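## Task

Take the sticky-note block off the desk and set it on the counter, without knocking any desk carton to the floor and without the robot tipping or ending up leaning.

## Robot and tools

Robot: a LinearBot, an omnidirectional base with a column roughly 1.7 m high. A carriage rides the column (lift_m) and holds two identical six-joint arms, each ending in a two-finger gripper. Arm bases sit about 0.57 m + lift_m above the floor, and the carriage hangs some 0.15 m lower. A hand can reach 0.78 m from its shoulder but only about 0.38 m below its arm base. Hand size: about 0.16 m long, 0.1 m wide (0.14 m open); the wrist camera sticks out 0.11 m on one side; fingertips are about 0.005 m thin and 0.02 m wide. Parked arm: joints 1-6 = 0, 0.05, 0.05, 1.45, 0, 0; the parked robot is about 0.85 m wide by 0.65 m long. Cameras: carriage_camera (forward, tilted ~20 degrees down), left_wrist_camera and right_wrist_camera (looking past the fingertips).

Frames, in metres. Base frame: origin on the floor below the base centre, x forward, y left, z up. left_hand and right_hand readings are the point between that hand's pads, in this frame; quat_wxyz rotates base axes to hand axes (hand z along the fingers, fingers open along hand y; upright hand with joints 1, 5, 6 at 0 gives 1,0,0,0). base_odometry is in the frame the base had at scene start, counts wheel turns only (slip shows as travel), heading in rad, left positive, -3.142 to 3.142. After turns or long strafes the true heading may drift a degree or two.

Tool move: one action plus an optional cameras list. "base" holds exactly one relative command, an offset from where the base was last measured: translate_m (forward +, -2 to 2 m), strafe_m (left +, -2 to 2 m) or rotate_rad (counter-clockwise +, -6.3 to 6.3 rad). "joints" is one flat dictionary covering both arms and the lift, each key an absolute target: lift_m 0 to 1 m; for each side (left_ and right_) joint1_rad -2.617 to 3.054 (yaw about vertical, 0 forward, + left), joint2_rad 0 to 3.141 (shoulder: 0 upper arm back and level, 1.57 vertical, 3.14 forward and level), joint3_rad 0 to 3.141 (elbow, 0 folded, 3.14 straight), joint4_rad -1.57 to 1.57 (wrist pitch, + lifts fingertips), joint5_rad -1.57 to 1.57 (wrist yaw, + turns fingertips right, opposite to joint 1), joint6_rad -2.094 to 2.094 (roll about the fingers, + clockwise seen from the forearm), gripper_m 0 to 0.093 (pad gap). Done tolerances: lift 0.004, joints 1-6 0.02/0.105/0.06/0.04/0.025/0.02, gripper 0.004. "speeds" caps top speed for this action only: translate_m and strafe_m 0.02-0.5 m/s, rotate_rad 0.05-1.57 rad/s, lift_m 0.08-0.25 m/s (defaults are the maxima). "min_time_s" (0.1-8 s) sets a minimum duration for arm and gripper motions. All motions start together. Actions last at most 15 s; base drives time out at 14 s. Unknown keys make a call invalid; out-of-range values get it refused, and a refusal or a stop cancels the remaining move, wait and finished_scene calls of that reply. A move with no action just reports state and images.

Tool wait: seconds 0 to 10, plus cameras; commands nothing new. Tool zoom_image: camera and region [x0, y0, x1, y1] in pixels, top-left origin, at most 504 by 504, on a camera included in the latest images. Tool finished_scene: scene number; irreversible, the goal must hold with the robot gone.

Results: joint_positions, hand poses, base_odometry, motor_effort (percent of max, + toward higher values, bracket = peak; biased and noisy), joint torques (arm joints 1-6, include arm weight; joints 1-3 wrap at ±28 N m), and a "pictures" line listing image order. Images may lag the state slightly. The "move" line is "done" or the worst status. Statuses: done (for the base, wheels turned the commanded amount even if slipping); off_target (resting short, maybe still pushing); contact_stop or time_out (target dropped, holding); not_followed (the self-collision check withheld that arm's targets; may keep retrying). on_its_own lists uncommanded activity; "held at" gives a target. Omitted joints can still be pushing toward old targets. Gripper readings: shut on nothing 0.000-0.003; gripping a hard object reads up to 0.005 narrower (or 0.002 wider); free-air readings run up to 0.003 wide. A target about 0.005 below first-touch width grips at full force; soft things get crushed. Open well above the reading to release.

Cautions. Arms have no contact stop; a blocked arm keeps pushing and snaps onward when freed. Base and lift contact stops can be late or missing; base stops ignore the arms. If pressed against something, back off ~0.2 m the way you came (or turn back). Never reverse beneath a table edge. Hands read higher than true, worse at long reach; 1 kg sags a level hand 7-25 cm. Moves of 0.1 m or more may stray ~2 cm without min_time_s. Keep the arms from hitting or pressing each other, including fingers; never grip the other arm. To untangle withheld arms, resend one arm its current readings with joint 1 swung away, then the other arm in a later call. Tipping risk grows with high carriage, extended or loaded arms, pushing and abrupt stops; about 1.5 kg per hand with both arms forward can topple it; watch images for lean. Heat: extended or loaded arms warm up even while idle; MOTOR HOT appears at 75 °C, and at 100 °C the arm goes limp for 30-60 s (statuses read limit_stop_at_motor_heat; resend targets). Park arms to cool. The scene keeps running while you think, holding the last command. Loose objects may occasionally be nudged. Avoid drops, releasing moving objects, slams and hard shoves.

Each tool is called after ">>>" as name([rows], argument=value, ...), one row to a line, values as JSON.

## Session

>>> move()

Scene clock: 0.00 s.
Joint torques (N m): no reading
base_odometry: x=+0.000 y=+0.000 heading=+0.000
base_status: not commanded
joint_positions: lift_m=+0.300 left_joint1_rad=-0.010 left_joint2_rad=+0.044 left_joint3_rad=+0.048 left_joint4_rad=+1.430 left_joint5_rad=-0.008 left_joint6_rad=-0.004 left_gripper_m=+0.09396 right_joint1_rad=-0.011 right_joint2_rad=+0.047 right_joint3_rad=+0.039 right_joint4_rad=+1.421 right_joint5_rad=-0.003 right_joint6_rad=-0.048 right_gripper_m=+0.09396
joint_status: not commanded
motor_effort: lift_m=+29 drive_wheels=-1
left_hand: x=+0.2675 y=+0.3100 z=+1.2842 quat_wxyz=(+0.998, -0.004, +0.069, -0.007) (m; base frame)
right_hand: x=+0.2731 y=-0.3089 z=+1.2813 quat_wxyz=(+0.996, -0.003, +0.079, -0.029) (m; base frame)
pictures: carriage_camera, left_wrist_camera, right_wrist_camera
Images, in order (width x height): carriage_camera 504x504, left_wrist_camera 504x504, right_wrist_camera 504x504.

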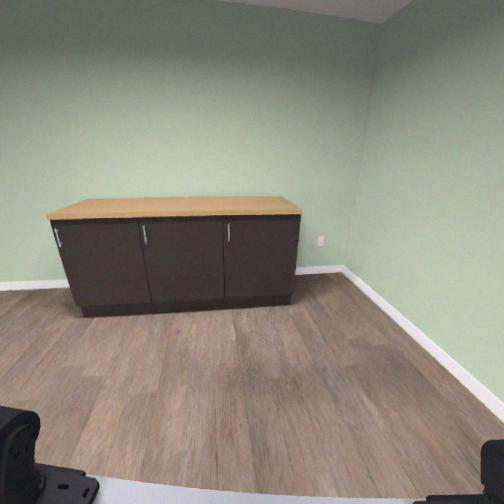

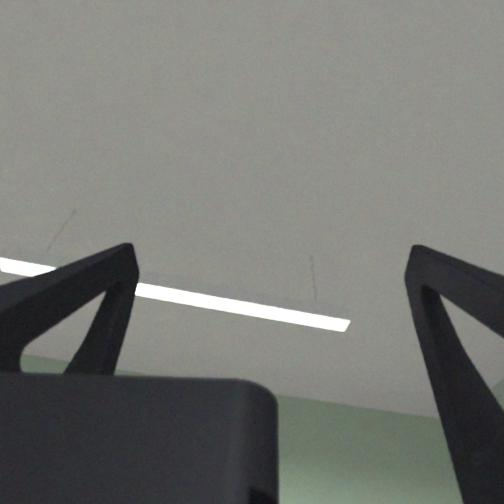

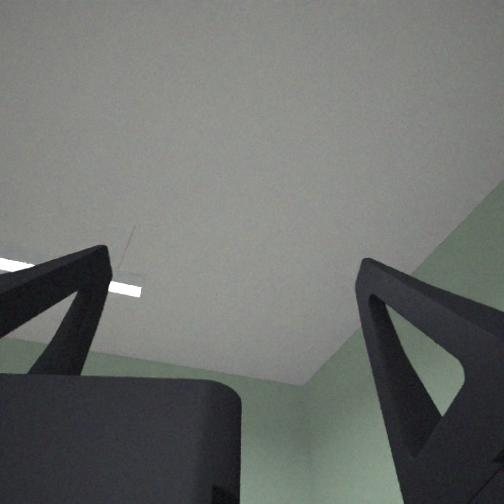

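>>> move(base={"rotate_rad": 1.2}, cameras=["carriage_camera"])

>>> move(base={"rotate_rad": 1.2}, cameras=["carriage_camera"])

>>> move(base={"rotate_rad": 1.2}, cameras=["carriage_camera"])

>>> move(base={"rotate_rad": 1.2}, cameras=["carriage_camera"])

Scene clock: 8.00 s.
Joint torques (N m): left_arm=[0.61 4.3 5.93 -0.22 -0.1 -0.04] | right_arm=[-0.08 4.22 7.24 -0.04 0 -0.12]
move: done
base_odometry: x=+0.000 y=+0.000 heading=+1.200
base_status: done
joint_positions: lift_m=+0.300 left_joint1_rad=-0.010 left_joint2_rad=+0.044 left_joint3_rad=+0.048 left_joint4_rad=+1.430 left_joint5_rad=-0.008 left_joint6_rad=-0.004 left_gripper_m=+0.09396 right_joint1_rad=-0.011 right_joint2_rad=+0.047 right_joint3_rad=+0.039 right_joint4_rad=+1.420 right_joint5_rad=-0.003 right_joint6_rad=-0.048 right_gripper_m=+0.09396
joint_status: not commanded
motor_effort: lift_m=+30(30) drive_wheels=+6(20)
left_hand: x=+0.2675 y=+0.3100 z=+1.2842 quat_wxyz=(+0.998, -0.004, +0.069, -0.007)
right_hand: x=+0.2733 y=-0.3089 z=+1.2813 quat_wxyz=(+0.996, -0.003, +0.079, -0.029)
Images, in order (width x height): carriage_camera 504x504.

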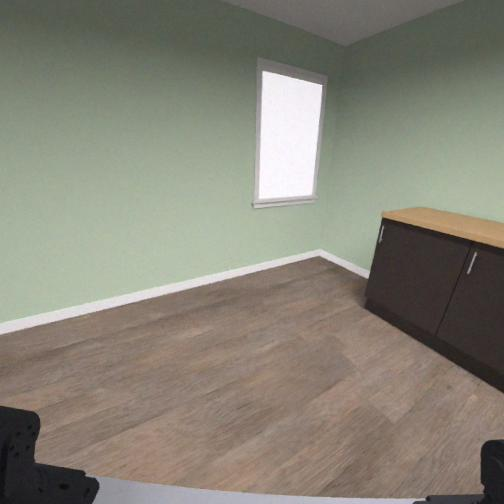

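Scene clock: 10.77 s.
Joint torques (N m): left_arm=[0.69 4.3 6.01 -0.21 -0.15 -0.04] | right_arm=[-0.01 4.27 7.23 -0.03 0 -0.11]
move: done
base_odometry: x=+0.000 y=+0.000 heading=+2.399
base_status: done
joint_positions: lift_m=+0.300 left_joint1_rad=-0.010 left_joint2_rad=+0.044 left_joint3_rad=+0.048 left_joint4_rad=+1.429 left_joint5_rad=-0.008 left_joint6_rad=-0.004 left_gripper_m=+0.09397 right_joint1_rad=-0.011 right_joint2_rad=+0.047 right_joint3_rad=+0.039 right_joint4_rad=+1.420 right_joint5_rad=-0.003 right_joint6_rad=-0.048 right_gripper_m=+0.09397
joint_status: not commanded
motor_effort: lift_m=+30(30) drive_wheels=+6(13)
left_hand: x=+0.2676 y=+0.3100 z=+1.2841 quat_wxyz=(+0.998, -0.004, +0.069, -0.007)
right_hand: x=+0.2734 y=-0.3089 z=+1.2813 quat_wxyz=(+0.996, -0.003, +0.079, -0.029)
Images, in order (width x height): carriage_camera 504x504.

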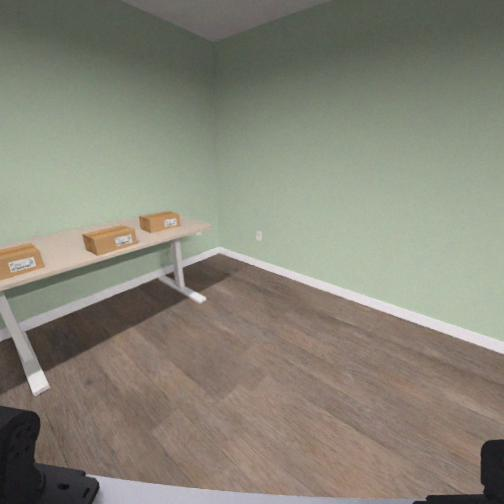

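Scene clock: 13.53 s.
Joint torques (N m): left_arm=[0.59 4.29 6 -0.2 -0.12 -0.05] | right_arm=[-0.02 4.23 7.19 -0.04 -0.01 -0.11]
move: done
base_odometry: x=+0.000 y=+0.000 heading=-2.685
base_status: done
joint_positions: lift_m=+0.300 left_joint1_rad=-0.010 left_joint2_rad=+0.044 left_joint3_rad=+0.048 left_joint4_rad=+1.429 left_joint5_rad=-0.008 left_joint6_rad=-0.004 left_gripper_m=+0.09398 right_joint1_rad=-0.011 right_joint2_rad=+0.047 right_joint3_rad=+0.039 right_joint4_rad=+1.419 right_joint5_rad=-0.003 right_joint6_rad=-0.048 right_gripper_m=+0.09398
joint_status: not commanded
motor_effort: lift_m=+30(30) drive_wheels=+7(14)
left_hand: x=+0.2676 y=+0.3100 z=+1.2841 quat_wxyz=(+0.998, -0.004, +0.069, -0.007)
right_hand: x=+0.2734 y=-0.3089 z=+1.2813 quat_wxyz=(+0.996, -0.003, +0.079, -0.029)
Images, in order (width x height): carriage_camera 504x504.

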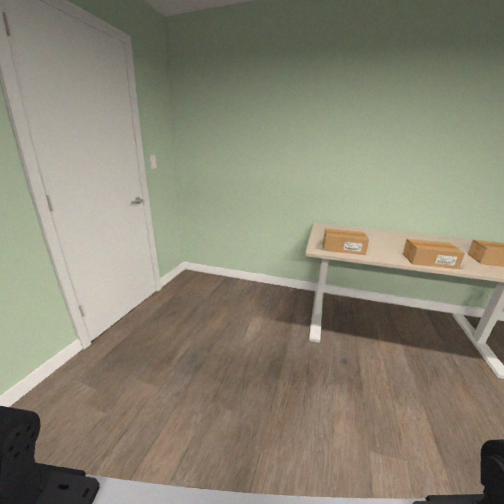

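Scene clock: 16.30 s.
Joint torques (N m): left_arm=[0.59 4.26 6.01 -0.19 -0.11 -0.06] | right_arm=[-0.06 4.26 7.16 -0.03 0.01 -0.12]
move: done
base_odometry: x=+0.000 y=+0.000 heading=-1.485
base_status: done
joint_positions: lift_m=+0.300 left_joint1_rad=-0.010 left_joint2_rad=+0.044 left_joint3_rad=+0.048 left_joint4_rad=+1.429 left_joint5_rad=-0.008 left_joint6_rad=-0.004 left_gripper_m=+0.09398 right_joint1_rad=-0.011 right_joint2_rad=+0.047 right_joint3_rad=+0.039 right_joint4_rad=+1.419 right_joint5_rad=-0.003 right_joint6_rad=-0.048 right_gripper_m=+0.09398
joint_status: not commanded
motor_effort: lift_m=+29(30) drive_wheels=+5(13)
left_hand: x=+0.2677 y=+0.3100 z=+1.2841 quat_wxyz=(+0.998, -0.004, +0.069, -0.007)
right_hand: x=+0.2735 y=-0.3089 z=+1.2813 quat_wxyz=(+0.996, -0.003, +0.080, -0.029)
Images, in order (width x height): carriage_camera 504x504.

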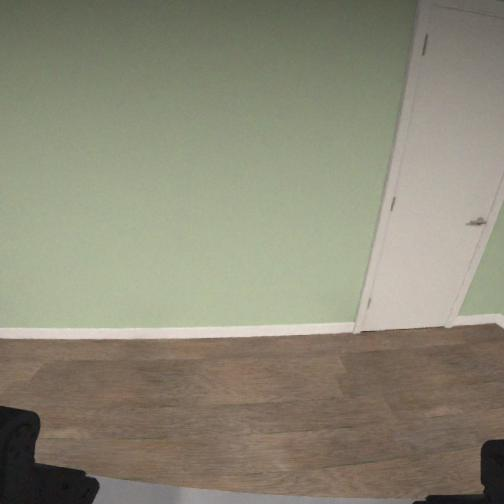

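>>> move(base={"rotate_rad": -1.65}, joints={"lift_m": 0.7}, cameras=["carriage_camera"])

>>> zoom_image(camera="carriage_camera", region=[100, 150, 500, 350])

Scene clock: 25.57 s.
Joint torques (N m): left_arm=[0.59 4.33 5.98 -0.18 -0.11 -0.04] | right_arm=[-0.05 4.29 7.21 -0.04 0 -0.11]
move: done
base_odometry: x=+0.000 y=+0.000 heading=-3.135
base_status: done
joint_positions: lift_m=+0.700 left_joint1_rad=-0.010 left_joint2_rad=+0.044 left_joint3_rad=+0.048 left_joint4_rad=+1.428 left_joint5_rad=-0.008 left_joint6_rad=-0.004 left_gripper_m=+0.09398 right_joint1_rad=-0.011 right_joint2_rad=+0.047 right_joint3_rad=+0.039 right_joint4_rad=+1.419 right_joint5_rad=-0.003 right_joint6_rad=-0.048 right_gripper_m=+0.09398
joint_status: all done
motor_effort: lift_m=+31(38) drive_wheels=+6(18)
left_hand: x=+0.2680 y=+0.3101 z=+1.6840 quat_wxyz=(+0.998, -0.004, +0.070, -0.007)
right_hand: x=+0.2735 y=-0.3089 z=+1.6812 quat_wxyz=(+0.996, -0.003, +0.080, -0.029)
Images, in order (width x height): carriage_camera 504x504.

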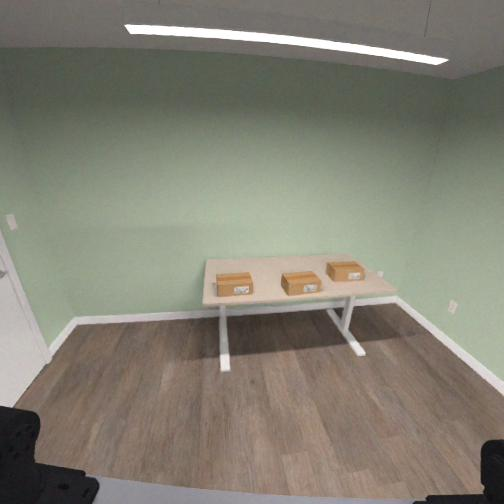

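Scaled by 1.260 (camera's finer frame: 720x720).

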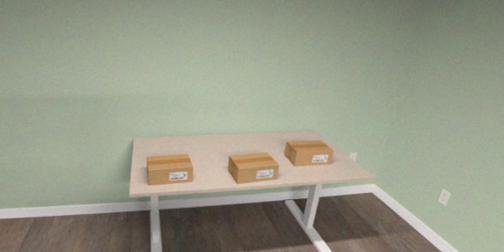

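>>> move(base={"translate_m": 0.6}, speeds={"translate_m": 0.3}, cameras=["carriage_camera"])

>>> zoom_image(camera="carriage_camera", region=[150, 200, 504, 400])

Scene clock: 38.27 s.
Joint torques (N m): left_arm=[0.51 4.26 6.11 -0.2 -0.1 -0.05] | right_arm=[-0.01 4.26 7.19 -0.04 0.01 -0.11]
move: done
base_odometry: x=-0.600 y=-0.003 heading=-3.136
base_status: done
joint_positions: lift_m=+0.700 left_joint1_rad=-0.010 left_joint2_rad=+0.044 left_joint3_rad=+0.048 left_joint4_rad=+1.429 left_joint5_rad=-0.008 left_joint6_rad=-0.004 left_gripper_m=+0.09398 right_joint1_rad=-0.011 right_joint2_rad=+0.047 right_joint3_rad=+0.039 right_joint4_rad=+1.419 right_joint5_rad=-0.003 right_joint6_rad=-0.048 right_gripper_m=+0.09398
joint_status: not commanded
motor_effort: lift_m=+31(31) drive_wheels=-10(21)
left_hand: x=+0.2677 y=+0.3101 z=+1.6840 quat_wxyz=(+0.998, -0.004, +0.069, -0.007)
right_hand: x=+0.2736 y=-0.3089 z=+1.6811 quat_wxyz=(+0.996, -0.003, +0.080, -0.029)
Images, in order (width x height): carriage_camera 504x504.

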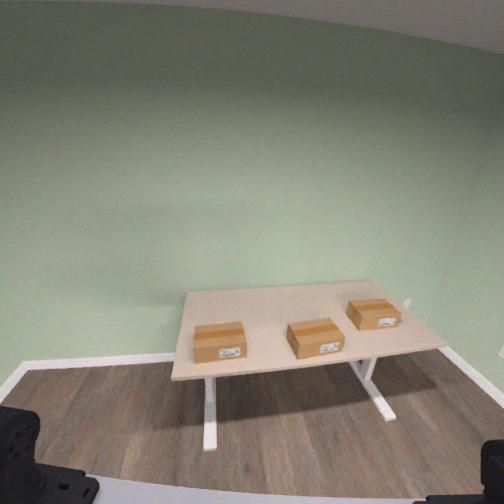

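Scaled by 1.424 (camera's finer frame: 720x720).

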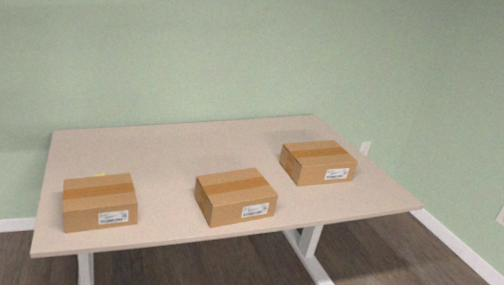

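>>> move(joints={"lift_m": 1.0}, cameras=["carriage_camera"])

>>> zoom_image(camera="carriage_camera", region=[150, 250, 504, 504])

Scene clock: 83.00 s.
Joint torques (N m): left_arm=[0.61 4.3 5.97 -0.19 -0.11 -0.06] | right_arm=[-0.05 4.27 7.19 -0.04 0.01 -0.11]
move: done
base_odometry: x=-0.600 y=-0.003 heading=-3.136
base_status: not commanded
joint_positions: lift_m=+0.997 left_joint1_rad=-0.010 left_joint2_rad=+0.044 left_joint3_rad=+0.048 left_joint4_rad=+1.429 left_joint5_rad=-0.008 left_joint6_rad=-0.004 left_gripper_m=+0.09398 right_joint1_rad=-0.011 right_joint2_rad=+0.047 right_joint3_rad=+0.039 right_joint4_rad=+1.419 right_joint5_rad=-0.003 right_joint6_rad=-0.048 right_gripper_m=+0.09398
joint_status: all done
joint sent to its limit — lift_m, upper limit.
motor_effort: lift_m=+31(38) drive_wheels=-9(13)
left_hand: x=+0.2677 y=+0.3101 z=+1.9811 quat_wxyz=(+0.998, -0.004, +0.069, -0.007)
right_hand: x=+0.2736 y=-0.3089 z=+1.9782 quat_wxyz=(+0.996, -0.003, +0.080, -0.029)
Images, in order (width x height): carriage_camera 504x504.

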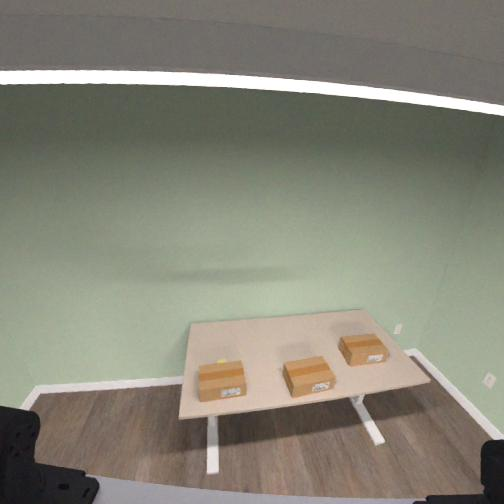

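Scaled by 1.424 (camera's finer frame: 720x720).

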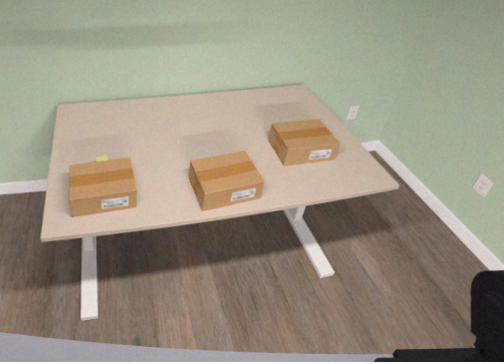

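>>> move(base={"rotate_rad": 0.14}, joints={"lift_m": 0.6}, cameras=["carriage_camera"])

>>> move(base={"strafe_m": 1.0}, speeds={"strafe_m": 0.3}, cameras=["carriage_camera"])

Scene clock: 126.67 s.
Joint torques (N m): left_arm=[0.5 4.26 6.01 -0.17 -0.11 -0.05] | right_arm=[-0.05 4.23 7.16 -0.05 0.01 -0.12]
move: done
base_odometry: x=-0.601 y=-0.003 heading=-2.996
base_status: done
joint_positions: lift_m=+0.600 left_joint1_rad=-0.010 left_joint2_rad=+0.044 left_joint3_rad=+0.048 left_joint4_rad=+1.428 left_joint5_rad=-0.008 left_joint6_rad=-0.004 left_gripper_m=+0.09399 right_joint1_rad=-0.011 right_joint2_rad=+0.047 right_joint3_rad=+0.039 right_joint4_rad=+1.419 right_joint5_rad=-0.003 right_joint6_rad=-0.048 right_gripper_m=+0.09398
joint_status: all done
motor_effort: lift_m=+27(29) drive_wheels=+6(16)
left_hand: x=+0.2680 y=+0.3101 z=+1.5843 quat_wxyz=(+0.998, -0.004, +0.070, -0.007)
right_hand: x=+0.2734 y=-0.3089 z=+1.5815 quat_wxyz=(+0.996, -0.003, +0.079, -0.029)
Images, in order (width x height): carriage_camera 504x504.

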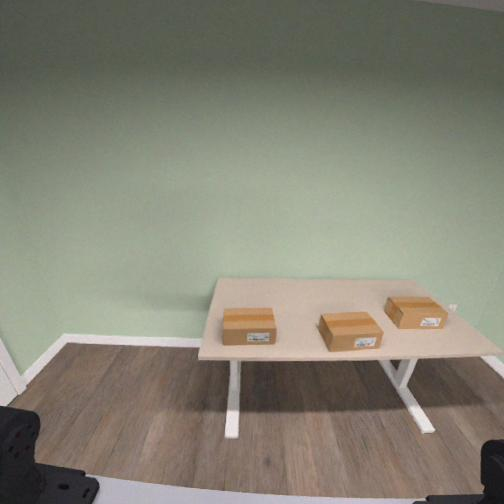

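Scene clock: 131.50 s.
Joint torques (N m): left_arm=[0.49 4.25 6.01 -0.17 -0.14 -0.07] | right_arm=[-0.05 4.26 7.16 -0.04 0 -0.11]
move: done
base_odometry: x=-0.455 y=-0.992 heading=-2.996
base_status: done
joint_positions: lift_m=+0.600 left_joint1_rad=-0.010 left_joint2_rad=+0.044 left_joint3_rad=+0.048 left_joint4_rad=+1.428 left_joint5_rad=-0.008 left_joint6_rad=-0.004 left_gripper_m=+0.09399 right_joint1_rad=-0.011 right_joint2_rad=+0.047 right_joint3_rad=+0.039 right_joint4_rad=+1.419 right_joint5_rad=-0.003 right_joint6_rad=-0.048 right_gripper_m=+0.09398
joint_status: not commanded
motor_effort: lift_m=+27(28) drive_wheels=-6(16)
left_hand: x=+0.2680 y=+0.3101 z=+1.5843 quat_wxyz=(+0.998, -0.004, +0.070, -0.006)
right_hand: x=+0.2734 y=-0.3089 z=+1.5815 quat_wxyz=(+0.996, -0.003, +0.079, -0.029)
Images, in order (width x height): carriage_camera 504x504.

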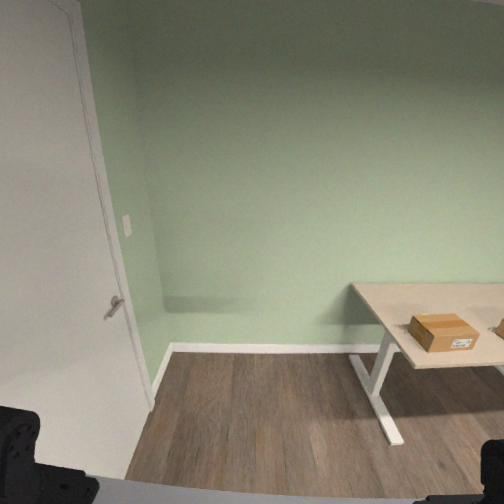

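>>> move(base={"translate_m": 0.9}, speeds={"translate_m": 0.3}, cameras=[])

>>> move(base={"rotate_rad": -1.571}, cameras=["carriage_camera"])

>>> zoom_image(camera="carriage_camera", region=[100, 200, 504, 460])

Scene clock: 149.70 s.
Joint torques (N m): left_arm=[0.61 4.3 5.96 -0.19 -0.11 -0.05] | right_arm=[-0.05 4.27 7.15 -0.03 0.01 -0.12]
move: done
base_odometry: x=-1.346 y=-1.124 heading=-2.995
base_status: done
joint_positions: lift_m=+0.600 left_joint1_rad=-0.010 left_joint2_rad=+0.044 left_joint3_rad=+0.048 left_joint4_rad=+1.429 left_joint5_rad=-0.008 left_joint6_rad=-0.004 left_gripper_m=+0.09399 right_joint1_rad=-0.011 right_joint2_rad=+0.047 right_joint3_rad=+0.039 right_joint4_rad=+1.419 right_joint5_rad=-0.003 right_joint6_rad=-0.048 right_gripper_m=+0.09398
joint_status: not commanded
motor_effort: lift_m=+28(28) drive_wheels=-6(12)
left_hand: x=+0.2677 y=+0.3101 z=+1.5843 quat_wxyz=(+0.998, -0.004, +0.069, -0.006)
right_hand: x=+0.2735 y=-0.3089 z=+1.5815 quat_wxyz=(+0.996, -0.003, +0.080, -0.029)

Scene clock: 152.80 s.
Joint torques (N m): left_arm=[0.62 4.3 6.02 -0.19 -0.09 -0.05] | right_arm=[-0.05 4.25 7.21 -0.03 0 -0.12]
move: done
base_odometry: x=-1.346 y=-1.124 heading=+1.717
base_status: done
joint_positions: lift_m=+0.600 left_joint1_rad=-0.010 left_joint2_rad=+0.044 left_joint3_rad=+0.048 left_joint4_rad=+1.429 left_joint5_rad=-0.009 left_joint6_rad=-0.004 left_gripper_m=+0.09400 right_joint1_rad=-0.011 right_joint2_rad=+0.047 right_joint3_rad=+0.039 right_joint4_rad=+1.419 right_joint5_rad=-0.003 right_joint6_rad=-0.048 right_gripper_m=+0.09399
joint_status: not commanded
motor_effort: lift_m=+27(28) drive_wheels=+5(16)
left_hand: x=+0.2677 y=+0.3102 z=+1.5843 quat_wxyz=(+0.998, -0.004, +0.069, -0.007)
right_hand: x=+0.2735 y=-0.3089 z=+1.5815 quat_wxyz=(+0.996, -0.003, +0.080, -0.029)
Images, in order (width x height): carriage_camera 504x504.

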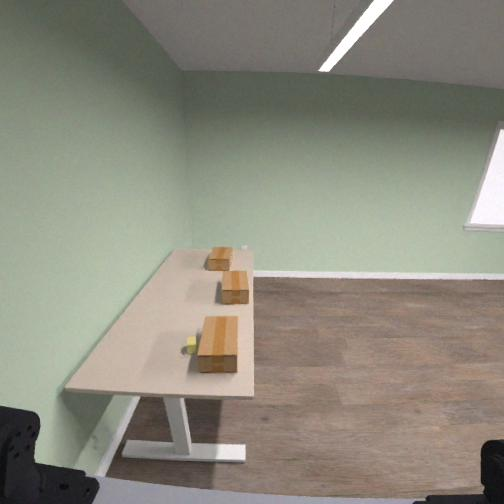

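Scaled by 1.248 (camera's finer frame: 720x720).

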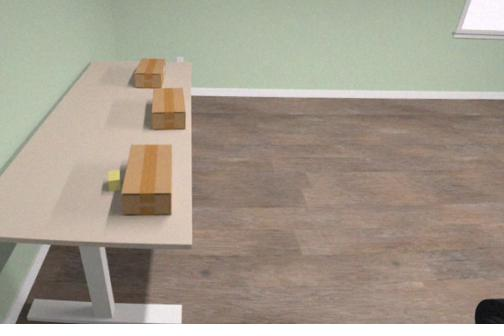

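>>> move(joints={"left_joint2_rad": 0.8, "left_joint3_rad": 0.8, "left_joint4_rad": -1.3}, min_time_s=3)

Scene clock: 168.50 s.
Joint torques (N m): left_arm=[0.62 0.34 9.51 1.09 -0.11 -0.05] | right_arm=[0.01 4.22 7.17 -0.03 0.01 -0.11]
move: done
base_odometry: x=-1.346 y=-1.124 heading=+1.717
base_status: not commanded
joint_positions: lift_m=+0.600 left_joint1_rad=-0.010 left_joint2_rad=+0.795 left_joint3_rad=+0.777 left_joint4_rad=-1.282 left_joint5_rad=-0.009 left_joint6_rad=-0.004 left_gripper_m=+0.09399 right_joint1_rad=-0.011 right_joint2_rad=+0.047 right_joint3_rad=+0.039 right_joint4_rad=+1.419 right_joint5_rad=-0.003 right_joint6_rad=-0.048 right_gripper_m=+0.09399
joint_status: all done
motor_effort: lift_m=+27(28) drive_wheels=+6(8)
left_hand: x=+0.3795 y=+0.3090 z=+1.2752 quat_wxyz=(+0.135, +0.003, +0.991, +0.003)
right_hand: x=+0.2735 y=-0.3089 z=+1.5815 quat_wxyz=(+0.996, -0.003, +0.080, -0.029)
pictures: carriage_camera, left_wrist_camera, right_wrist_camera
Images, in order (width x height): carriage_camera 504x504, left_wrist_camera 504x504, right_wrist_camera 504x504.

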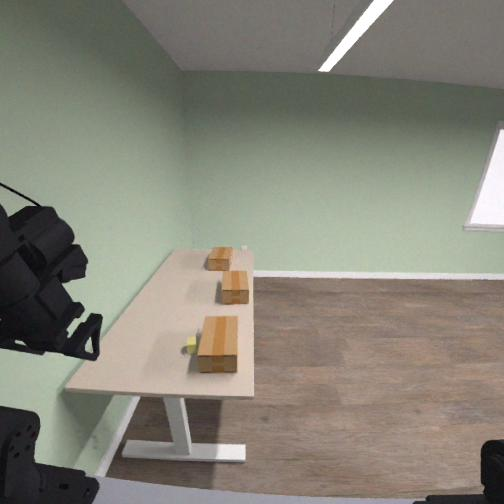

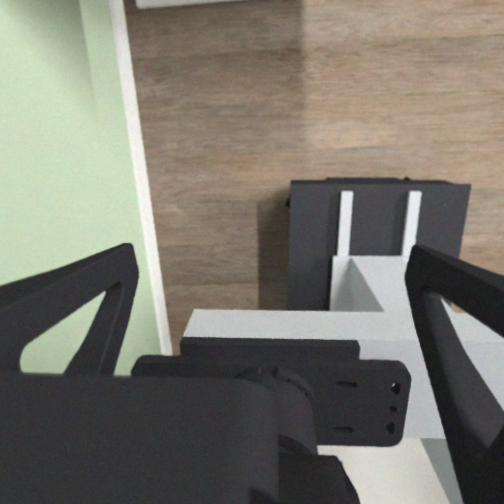

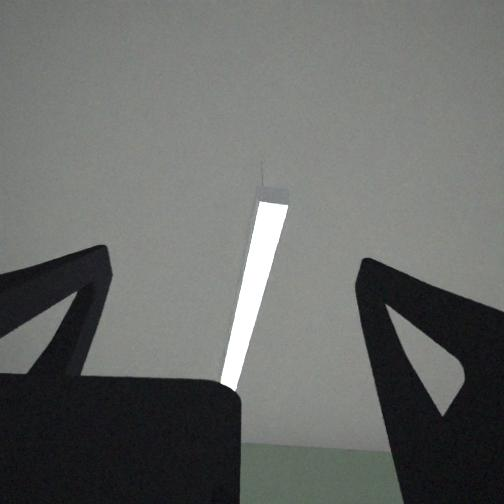

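>>> move(joints={"left_joint2_rad": 1.3, "left_joint3_rad": 1.2, "left_joint4_rad": -1.47}, min_time_s=2, cameras=["carriage_camera", "left_wrist_camera"])

Scene clock: 185.43 s.
Joint torques (N m): left_arm=[0.61 -3.56 9.06 0.37 -0.11 -0.05] | right_arm=[-0.03 4.19 7.19 -0.03 0.01 -0.12]
move: done
base_odometry: x=-1.346 y=-1.124 heading=+1.717
base_status: not commanded
joint_positions: lift_m=+0.600 left_joint1_rad=-0.010 left_joint2_rad=+1.290 left_joint3_rad=+1.178 left_joint4_rad=-1.455 left_joint5_rad=-0.009 left_joint6_rad=-0.004 left_gripper_m=+0.09399 right_joint1_rad=-0.011 right_joint2_rad=+0.047 right_joint3_rad=+0.039 right_joint4_rad=+1.419 right_joint5_rad=-0.003 right_joint6_rad=-0.048 right_gripper_m=+0.09399
joint_status: all done
motor_effort: lift_m=+27(28) drive_wheels=+5(8)
left_hand: x=+0.4307 y=+0.3085 z=+1.3082 quat_wxyz=(+0.002, +0.003, +1.000, +0.004)
right_hand: x=+0.2735 y=-0.3089 z=+1.5815 quat_wxyz=(+0.996, -0.003, +0.080, -0.029)
Images, in order (width x height): carriage_camera 504x504, left_wrist_camera 504x504.

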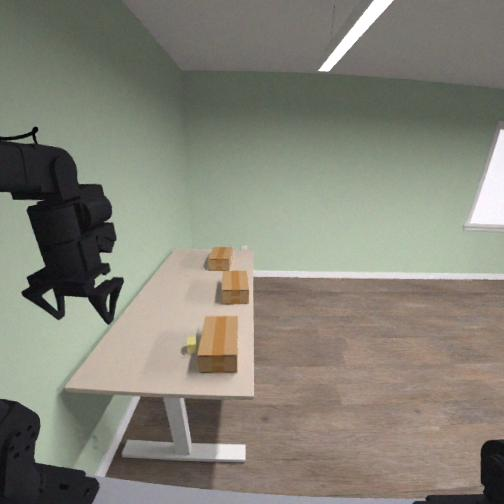

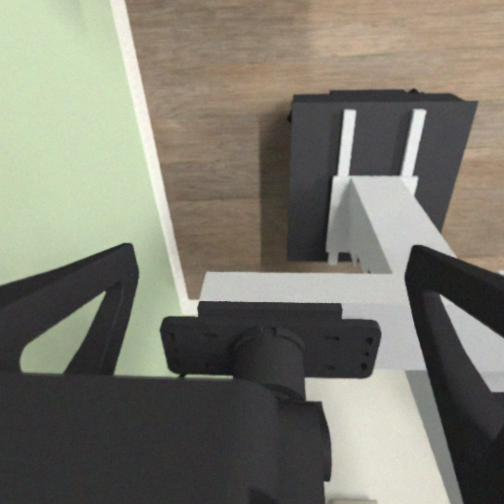

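>>> move(base={"translate_m": 0.33}, speeds={"translate_m": 0.15}, cameras=["carriage_camera", "left_wrist_camera"])

>>> zoom_image(camera="carriage_camera", region=[50, 250, 300, 500])

Scene clock: 229.07 s.
Joint torques (N m): left_arm=[0.65 -3.9 9.06 0.46 -0.11 -0.05] | right_arm=[-0.05 4.26 7.17 -0.04 0.01 -0.11]
move: done
base_odometry: x=-1.393 y=-0.797 heading=+1.716
base_status: done
joint_positions: lift_m=+0.600 left_joint1_rad=-0.010 left_joint2_rad=+1.293 left_joint3_rad=+1.178 left_joint4_rad=-1.462 left_joint5_rad=-0.009 left_joint6_rad=-0.004 left_gripper_m=+0.09399 right_joint1_rad=-0.011 right_joint2_rad=+0.047 right_joint3_rad=+0.039 right_joint4_rad=+1.419 right_joint5_rad=-0.003 right_joint6_rad=-0.048 right_gripper_m=+0.09399
joint_status: not commanded
motor_effort: lift_m=+27(28) drive_wheels=-10(16)
left_hand: x=+0.4290 y=+0.3085 z=+1.3076 quat_wxyz=(-0.003, +0.003, +1.000, +0.004)
right_hand: x=+0.2735 y=-0.3089 z=+1.5815 quat_wxyz=(+0.996, -0.003, +0.080, -0.029)
Images, in order (width x height): carriage_camera 504x504, left_wrist_camera 504x504.

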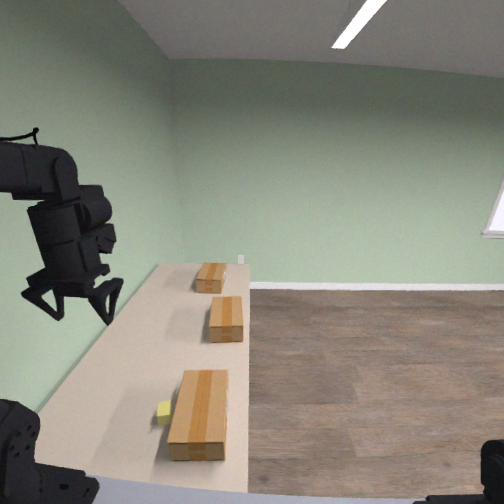

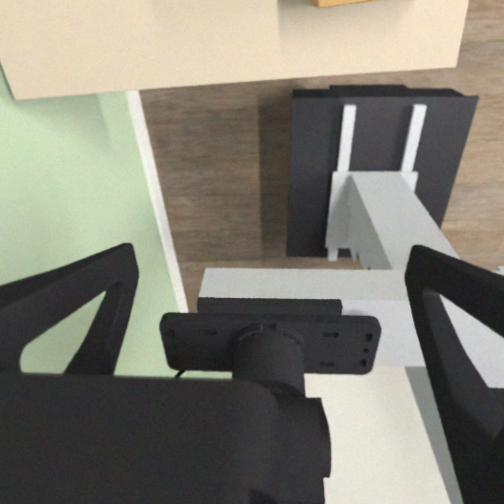

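Scaled by 2.016 (camera's finer frame: 720x720).

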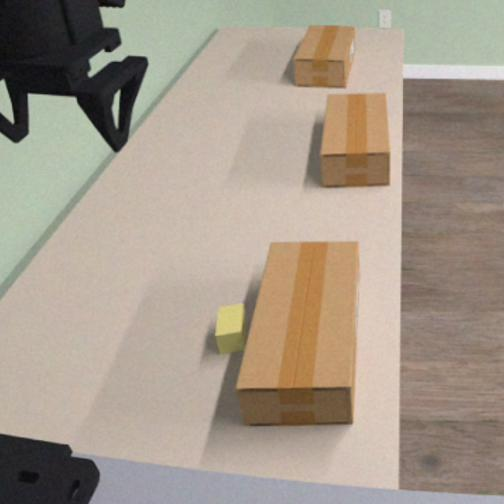

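>>> move(joints={"left_joint1_rad": 0.04, "left_joint2_rad": 2.67, "left_joint3_rad": 1.51, "left_joint4_rad": -0.4, "left_joint6_rad": -1.57}, min_time_s=4, cameras=["carriage_camera", "left_wrist_camera"])

Scene clock: 271.13 s.
Joint torques (N m): left_arm=[1.01 -12.75 6.01 0.58 -0.21 -0.13] | right_arm=[-0.05 4.25 7.19 -0.03 0 -0.11]
move: done
base_odometry: x=-1.393 y=-0.797 heading=+1.716
base_status: not commanded
joint_positions: lift_m=+0.600 left_joint1_rad=+0.035 left_joint2_rad=+2.649 left_joint3_rad=+1.494 left_joint4_rad=-0.413 left_joint5_rad=-0.009 left_joint6_rad=-1.560 left_gripper_m=+0.09400 right_joint1_rad=-0.011 right_joint2_rad=+0.047 right_joint3_rad=+0.039 right_joint4_rad=+1.419 right_joint5_rad=-0.003 right_joint6_rad=-0.048 right_gripper_m=+0.09399
joint_status: all done
motor_effort: lift_m=+27(28) drive_wheels=-12(13)
left_hand: x=+0.6396 y=+0.3246 z=+0.9473 quat_wxyz=(+0.004, -0.716, +0.699, +0.002)
right_hand: x=+0.2735 y=-0.3089 z=+1.5815 quat_wxyz=(+0.996, -0.003, +0.080, -0.029)
Images, in order (width x height): carriage_camera 504x504, left_wrist_camera 504x504.

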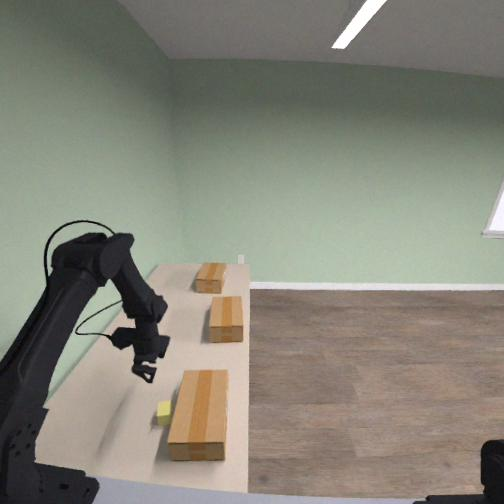

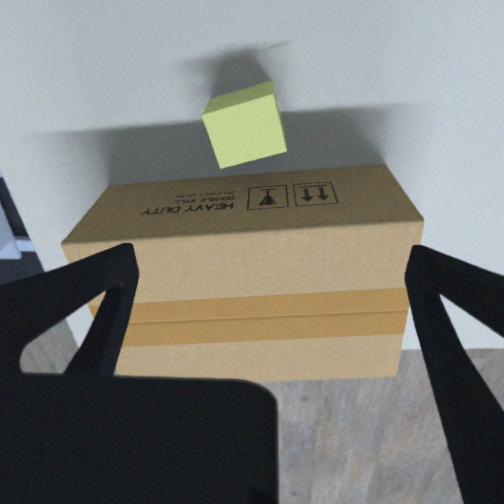

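>>> zoom_image(camera="left_wrist_camera", region=[100, 40, 430, 300])

Scaled by 1.527 (camera's finer frame: 720x720).

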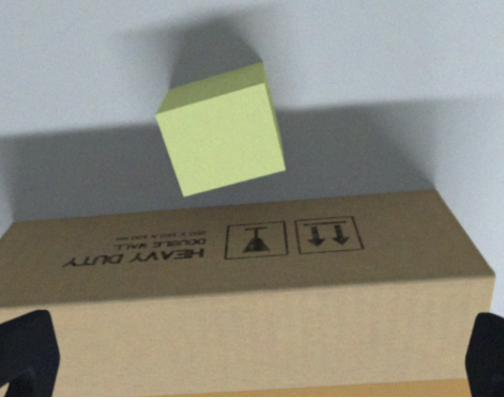

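>>> move(joints={"left_joint1_rad": 0.051, "left_joint2_rad": 2.631, "left_joint3_rad": 1.397, "left_joint4_rad": -0.33, "left_joint6_rad": -1.82}, min_time_s=2, cameras=["left_wrist_camera"])

>>> zoom_image(camera="left_wrist_camera", region=[100, 40, 430, 300])

Scene clock: 338.43 s.
Joint torques (N m): left_arm=[1.05 -16.12 2.89 0.51 -0.2 -0.15] | right_arm=[-0.03 4.25 7.2 -0.03 0.01 -0.11]
move: done
base_odometry: x=-1.393 y=-0.797 heading=+1.716
base_status: not commanded
joint_positions: lift_m=+0.600 left_joint1_rad=+0.046 left_joint2_rad=+2.649 left_joint3_rad=+1.407 left_joint4_rad=-0.342 left_joint5_rad=-0.009 left_joint6_rad=-1.811 left_gripper_m=+0.09400 right_joint1_rad=-0.011 right_joint2_rad=+0.047 right_joint3_rad=+0.039 right_joint4_rad=+1.419 right_joint5_rad=-0.003 right_joint6_rad=-0.048 right_gripper_m=+0.09399
joint_status: all done
motor_effort: lift_m=+27(28) drive_wheels=-9(13)
left_hand: x=+0.6175 y=+0.3281 z=+0.9347 quat_wxyz=(-0.001, -0.801, +0.599, +0.008)
right_hand: x=+0.2735 y=-0.3089 z=+1.5815 quat_wxyz=(+0.996, -0.003, +0.080, -0.029)
Images, in order (width x height): left_wrist_camera 504x504.

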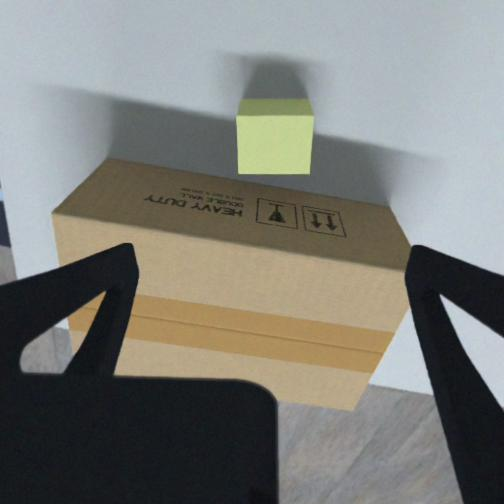

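Scaled by 1.527 (camera's finer frame: 720x720).

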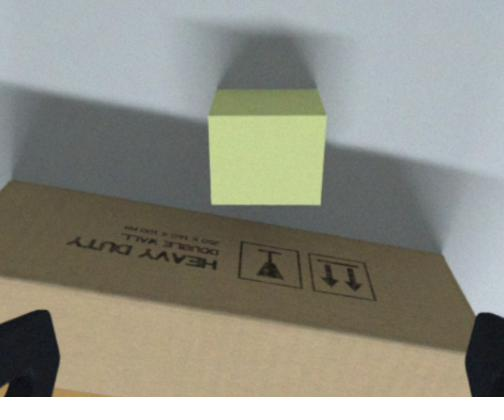

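>>> move(joints={"lift_m": 0.48}, speeds={"lift_m": 0.1}, cameras=["carriage_camera", "left_wrist_camera"])

Scene clock: 357.47 s.
Joint torques (N m): left_arm=[1.03 -15.75 3.19 0.5 -0.21 -0.14] | right_arm=[-0.06 4.25 7.15 -0.03 0.01 -0.12]
move: done
base_odometry: x=-1.393 y=-0.797 heading=+1.716
base_status: not commanded
joint_positions: lift_m=+0.480 left_joint1_rad=+0.046 left_joint2_rad=+2.647 left_joint3_rad=+1.404 left_joint4_rad=-0.336 left_joint5_rad=-0.009 left_joint6_rad=-1.812 left_gripper_m=+0.09400 right_joint1_rad=-0.011 right_joint2_rad=+0.047 right_joint3_rad=+0.039 right_joint4_rad=+1.419 right_joint5_rad=-0.003 right_joint6_rad=-0.048 right_gripper_m=+0.09399
joint_status: all done
motor_effort: lift_m=+28(30) drive_wheels=+7(13)
left_hand: x=+0.6187 y=+0.3281 z=+0.8151 quat_wxyz=(+0.001, -0.801, +0.599, +0.006)
right_hand: x=+0.2735 y=-0.3089 z=+1.4614 quat_wxyz=(+0.996, -0.003, +0.080, -0.029)
Images, in order (width x height): carriage_camera 504x504, left_wrist_camera 504x504.

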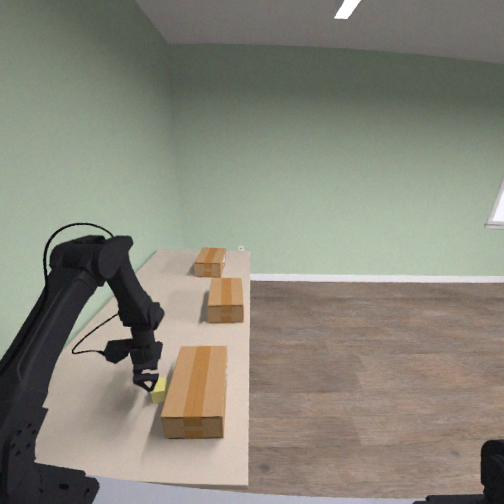

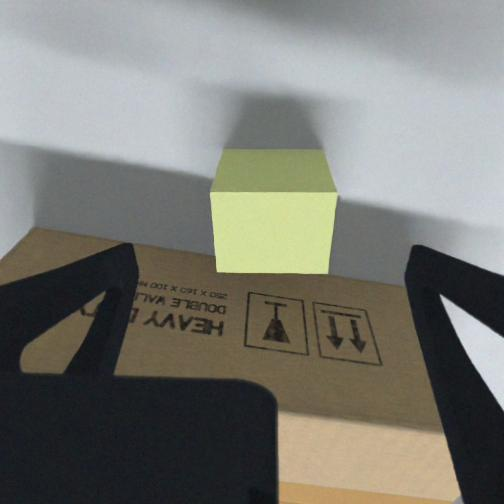

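>>> move(joints={"lift_m": 0.445}, speeds={"lift_m": 0.1}, cameras=["left_wrist_camera"])

Scene clock: 374.63 s.
Joint torques (N m): left_arm=[1.02 -15.72 3.4 0.44 -0.21 -0.15] | right_arm=[-0.03 4.22 7.23 -0.03 0.01 -0.11]
move: done
base_odometry: x=-1.393 y=-0.797 heading=+1.716
base_status: not commanded
joint_positions: lift_m=+0.445 left_joint1_rad=+0.046 left_joint2_rad=+2.645 left_joint3_rad=+1.403 left_joint4_rad=-0.333 left_joint5_rad=-0.009 left_joint6_rad=-1.812 left_gripper_m=+0.09400 right_joint1_rad=-0.011 right_joint2_rad=+0.047 right_joint3_rad=+0.039 right_joint4_rad=+1.419 right_joint5_rad=-0.003 right_joint6_rad=-0.048 right_gripper_m=+0.09399
joint_status: all done
motor_effort: lift_m=+28(28) drive_wheels=-11(12)
left_hand: x=+0.6193 y=+0.3282 z=+0.7806 quat_wxyz=(+0.002, -0.801, +0.599, +0.004)
right_hand: x=+0.2735 y=-0.3089 z=+1.4264 quat_wxyz=(+0.996, -0.003, +0.080, -0.029)
Images, in order (width x height): left_wrist_camera 504x504.

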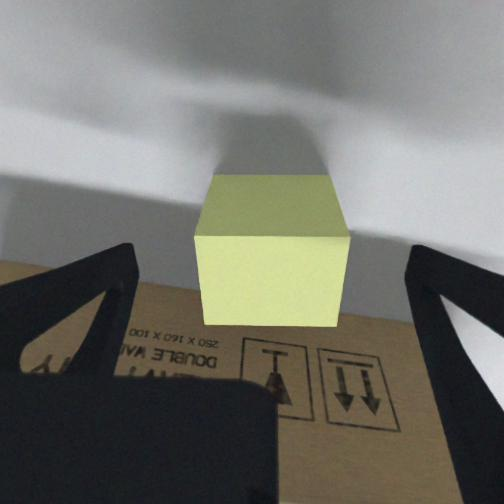

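>>> move(joints={"lift_m": 0.412}, speeds={"lift_m": 0.08}, cameras=["carriage_camera", "left_wrist_camera"])

Scene clock: 382.83 s.
Joint torques (N m): left_arm=[1.02 -15.77 3.19 0.45 -0.21 -0.14] | right_arm=[-0.02 4.27 7.21 -0.04 0.01 -0.12]
move: done
base_odometry: x=-1.393 y=-0.797 heading=+1.716
base_status: not commanded
joint_positions: lift_m=+0.412 left_joint1_rad=+0.046 left_joint2_rad=+2.644 left_joint3_rad=+1.403 left_joint4_rad=-0.331 left_joint5_rad=-0.009 left_joint6_rad=-1.812 left_gripper_m=+0.09400 right_joint1_rad=-0.011 right_joint2_rad=+0.047 right_joint3_rad=+0.039 right_joint4_rad=+1.419 right_joint5_rad=-0.003 right_joint6_rad=-0.048 right_gripper_m=+0.09399
joint_status: all done
motor_effort: lift_m=+28(28) drive_wheels=-9(12)
left_hand: x=+0.6201 y=+0.3282 z=+0.7478 quat_wxyz=(+0.003, -0.801, +0.599, +0.003)
right_hand: x=+0.2735 y=-0.3089 z=+1.3934 quat_wxyz=(+0.996, -0.003, +0.080, -0.029)
Images, in order (width x height): carriage_camera 504x504, left_wrist_camera 504x504.

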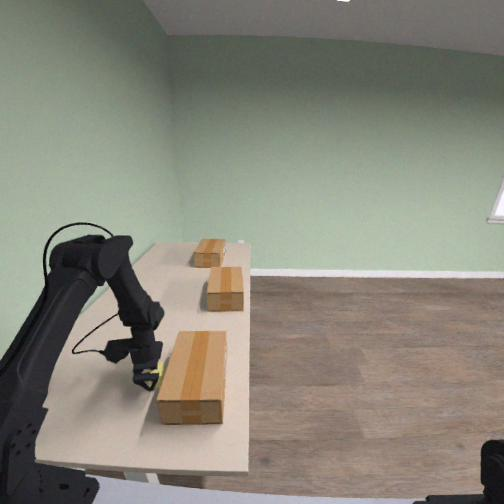

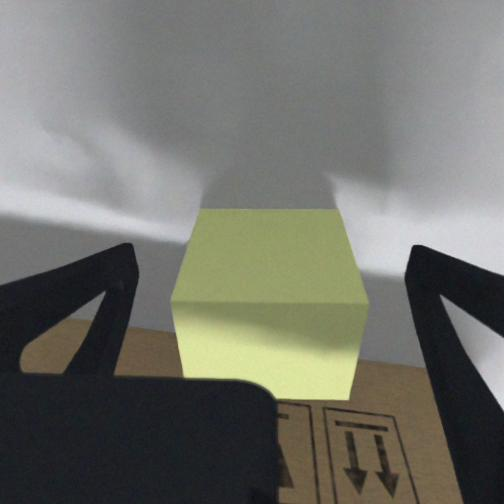

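>>> move(joints={"left_gripper_m": 0.048}, min_time_s=2, cameras=["left_wrist_camera"])

Scene clock: 390.17 s.
Joint torques (N m): left_arm=[1.01 -15.69 3.28 0.45 -0.2 -0.13] | right_arm=[-0.01 4.25 7.17 -0.03 0.01 -0.13]
move: done
base_odometry: x=-1.393 y=-0.797 heading=+1.716
base_status: not commanded
joint_positions: lift_m=+0.412 left_joint1_rad=+0.046 left_joint2_rad=+2.644 left_joint3_rad=+1.403 left_joint4_rad=-0.331 left_joint5_rad=-0.009 left_joint6_rad=-1.812 left_gripper_m=+0.05103 right_joint1_rad=-0.011 right_joint2_rad=+0.047 right_joint3_rad=+0.039 right_joint4_rad=+1.419 right_joint5_rad=-0.003 right_joint6_rad=-0.048 right_gripper_m=+0.09399
joint_status: all done
motor_effort: lift_m=+28(28) drive_wheels=-11(13)
left_hand: x=+0.6201 y=+0.3282 z=+0.7478 quat_wxyz=(+0.003, -0.801, +0.599, +0.003)
right_hand: x=+0.2735 y=-0.3089 z=+1.3934 quat_wxyz=(+0.996, -0.003, +0.080, -0.029)
Images, in order (width x height): left_wrist_camera 504x504.

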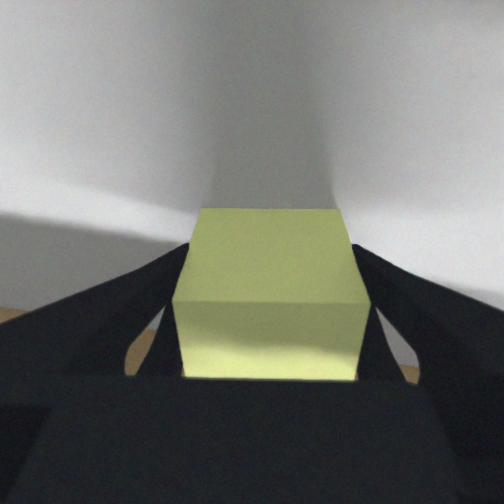

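>>> move(joints={"left_gripper_m": 0.044}, min_time_s=1, cameras=[])

>>> move(joints={"lift_m": 0.55}, speeds={"lift_m": 0.1}, cameras=["carriage_camera", "left_wrist_camera"])

Scene clock: 394.93 s.
Joint torques (N m): left_arm=[1.02 -15.64 3.3 0.43 -0.21 -0.13] | right_arm=[-0.02 4.26 7.17 -0.04 0.01 -0.12]
move: off_target
base_odometry: x=-1.393 y=-0.797 heading=+1.716
base_status: not commanded
joint_positions: lift_m=+0.412 left_joint1_rad=+0.046 left_joint2_rad=+2.644 left_joint3_rad=+1.403 left_joint4_rad=-0.331 left_joint5_rad=-0.009 left_joint6_rad=-1.812 left_gripper_m=+0.05103 right_joint1_rad=-0.011 right_joint2_rad=+0.047 right_joint3_rad=+0.039 right_joint4_rad=+1.419 right_joint5_rad=-0.003 right_joint6_rad=-0.048 right_gripper_m=+0.09399
joint_status: left_gripper_m off_target (ended at +0.05103, target +0.04400)
motor_effort: lift_m=+28(28) drive_wheels=-11(13)
left_hand: x=+0.6201 y=+0.3282 z=+0.7478 quat_wxyz=(+0.003, -0.801, +0.599, +0.003)
right_hand: x=+0.2735 y=-0.3089 z=+1.3934 quat_wxyz=(+0.996, -0.003, +0.080, -0.029)

Scene clock: 396.70 s.
Joint torques (N m): left_arm=[1.01 -15.64 3.49 0.41 -0.2 -0.15] | right_arm=[-0.02 4.3 7.19 -0.03 0.01 -0.12]
move: done
base_odometry: x=-1.393 y=-0.797 heading=+1.716
base_status: not commanded
joint_positions: lift_m=+0.550 left_joint1_rad=+0.046 left_joint2_rad=+2.644 left_joint3_rad=+1.402 left_joint4_rad=-0.330 left_joint5_rad=-0.009 left_joint6_rad=-1.812 left_gripper_m=+0.05103 right_joint1_rad=-0.011 right_joint2_rad=+0.047 right_joint3_rad=+0.039 right_joint4_rad=+1.419 right_joint5_rad=-0.003 right_joint6_rad=-0.048 right_gripper_m=+0.09399
joint_status: all done
motor_effort: lift_m=+31(37) drive_wheels=-11(13)
left_hand: x=+0.6198 y=+0.3282 z=+0.8855 quat_wxyz=(+0.003, -0.801, +0.599, +0.003)
right_hand: x=+0.2735 y=-0.3089 z=+1.5312 quat_wxyz=(+0.996, -0.003, +0.080, -0.029)
Images, in order (width x height): carriage_camera 504x504, left_wrist_camera 504x504.

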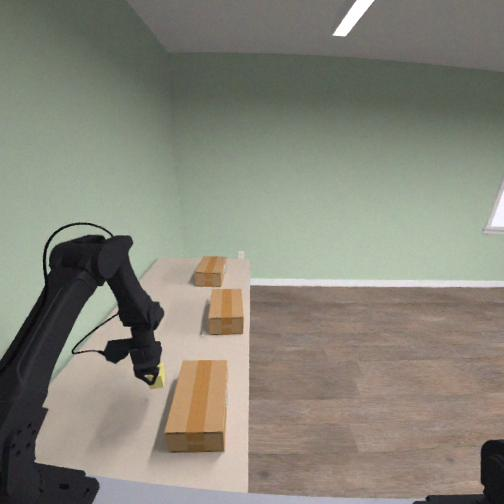

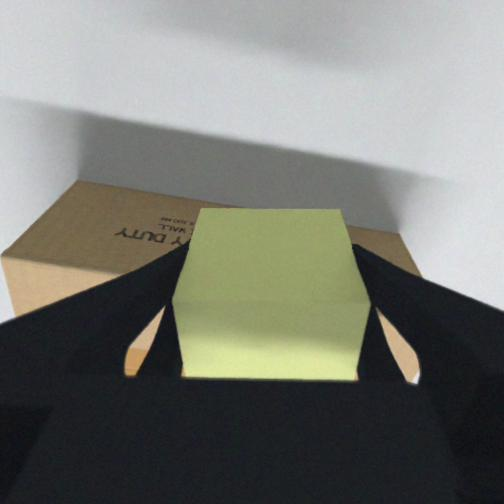

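>>> move(joints={"lift_m": 0.7}, speeds={"lift_m": 0.15}, cameras=[])

>>> move(joints={"left_joint1_rad": 0.0, "left_joint2_rad": 1.3, "left_joint3_rad": 1.2, "left_joint4_rad": -1.47, "left_joint6_rad": 0.0}, min_time_s=3, cameras=["left_wrist_camera"])

>>> move(base={"strafe_m": -0.9}, speeds={"strafe_m": 0.25}, cameras=["carriage_camera"])

Scene clock: 431.33 s.
Joint torques (N m): left_arm=[1.03 -15.54 3.41 0.42 -0.2 -0.14] | right_arm=[-0.03 4.22 7.17 -0.03 0.01 -0.11]
move: done
base_odometry: x=-1.393 y=-0.797 heading=+1.716
base_status: not commanded
joint_positions: lift_m=+0.700 left_joint1_rad=+0.046 left_joint2_rad=+2.644 left_joint3_rad=+1.401 left_joint4_rad=-0.329 left_joint5_rad=-0.009 left_joint6_rad=-1.812 left_gripper_m=+0.05102 right_joint1_rad=-0.011 right_joint2_rad=+0.047 right_joint3_rad=+0.039 right_joint4_rad=+1.419 right_joint5_rad=-0.003 right_joint6_rad=-0.048 right_gripper_m=+0.09399
joint_status: all done
motor_effort: lift_m=+31(38) drive_wheels=-10(13)
left_hand: x=+0.6198 y=+0.3282 z=+1.0354 quat_wxyz=(+0.003, -0.801, +0.599, +0.003)
right_hand: x=+0.2735 y=-0.3089 z=+1.6811 quat_wxyz=(+0.996, -0.003, +0.080, -0.029)

Scene clock: 434.70 s.
Joint torques (N m): left_arm=[0.18 -6.34 5.57 0.43 -0.11 0.08] | right_arm=[-0.03 4.25 7.15 -0.03 0.01 -0.11]
move: done
base_odometry: x=-1.393 y=-0.797 heading=+1.716
base_status: not commanded
joint_positions: lift_m=+0.700 left_joint1_rad=+0.005 left_joint2_rad=+1.316 left_joint3_rad=+1.212 left_joint4_rad=-1.454 left_joint5_rad=-0.009 left_joint6_rad=-0.010 left_gripper_m=+0.05102 right_joint1_rad=-0.011 right_joint2_rad=+0.047 right_joint3_rad=+0.039 right_joint4_rad=+1.419 right_joint5_rad=-0.003 right_joint6_rad=-0.048 right_gripper_m=+0.09399
joint_status: all done
motor_effort: lift_m=+31(31) drive_wheels=-10(13)
left_hand: x=+0.4392 y=+0.3116 z=+1.4118 quat_wxyz=(+0.006, -0.008, +1.000, +0.004)
right_hand: x=+0.2735 y=-0.3089 z=+1.6811 quat_wxyz=(+0.996, -0.003, +0.080, -0.029)
Images, in order (width x height): left_wrist_camera 504x504.

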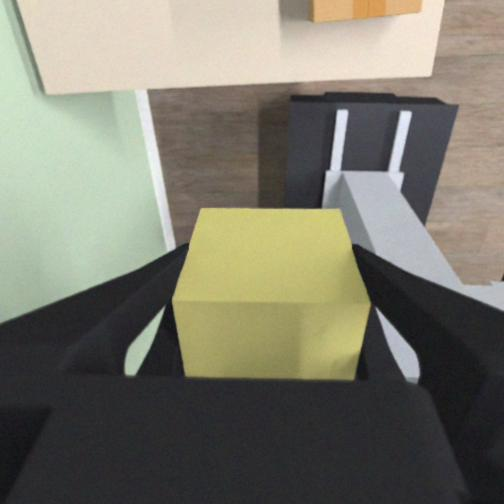

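Scene clock: 439.70 s.
Joint torques (N m): left_arm=[0.35 -6.28 5.63 0.45 -0.11 0.04] | right_arm=[-0.05 4.26 7.19 -0.03 0.01 -0.11]
move: done
base_odometry: x=-0.503 y=-0.666 heading=+1.716
base_status: done
joint_positions: lift_m=+0.700 left_joint1_rad=+0.003 left_joint2_rad=+1.315 left_joint3_rad=+1.212 left_joint4_rad=-1.457 left_joint5_rad=-0.009 left_joint6_rad=-0.008 left_gripper_m=+0.05102 right_joint1_rad=-0.011 right_joint2_rad=+0.047 right_joint3_rad=+0.039 right_joint4_rad=+1.419 right_joint5_rad=-0.003 right_joint6_rad=-0.048 right_gripper_m=+0.09399
joint_status: not commanded
motor_effort: lift_m=+31(31) drive_wheels=-5(11)
left_hand: x=+0.4385 y=+0.3110 z=+1.4119 quat_wxyz=(+0.006, -0.005, +1.000, +0.004)
right_hand: x=+0.2735 y=-0.3089 z=+1.6811 quat_wxyz=(+0.996, -0.003, +0.080, -0.029)
Images, in order (width x height): carriage_camera 504x504.

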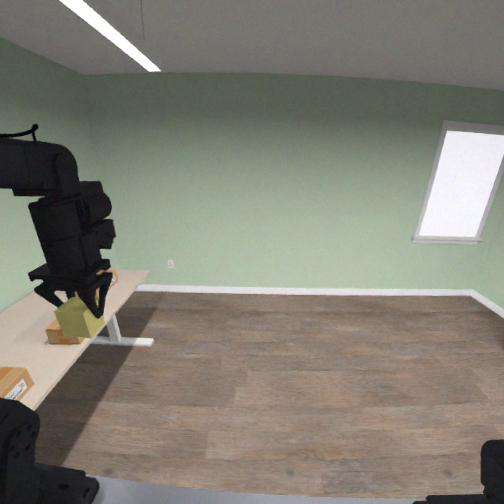

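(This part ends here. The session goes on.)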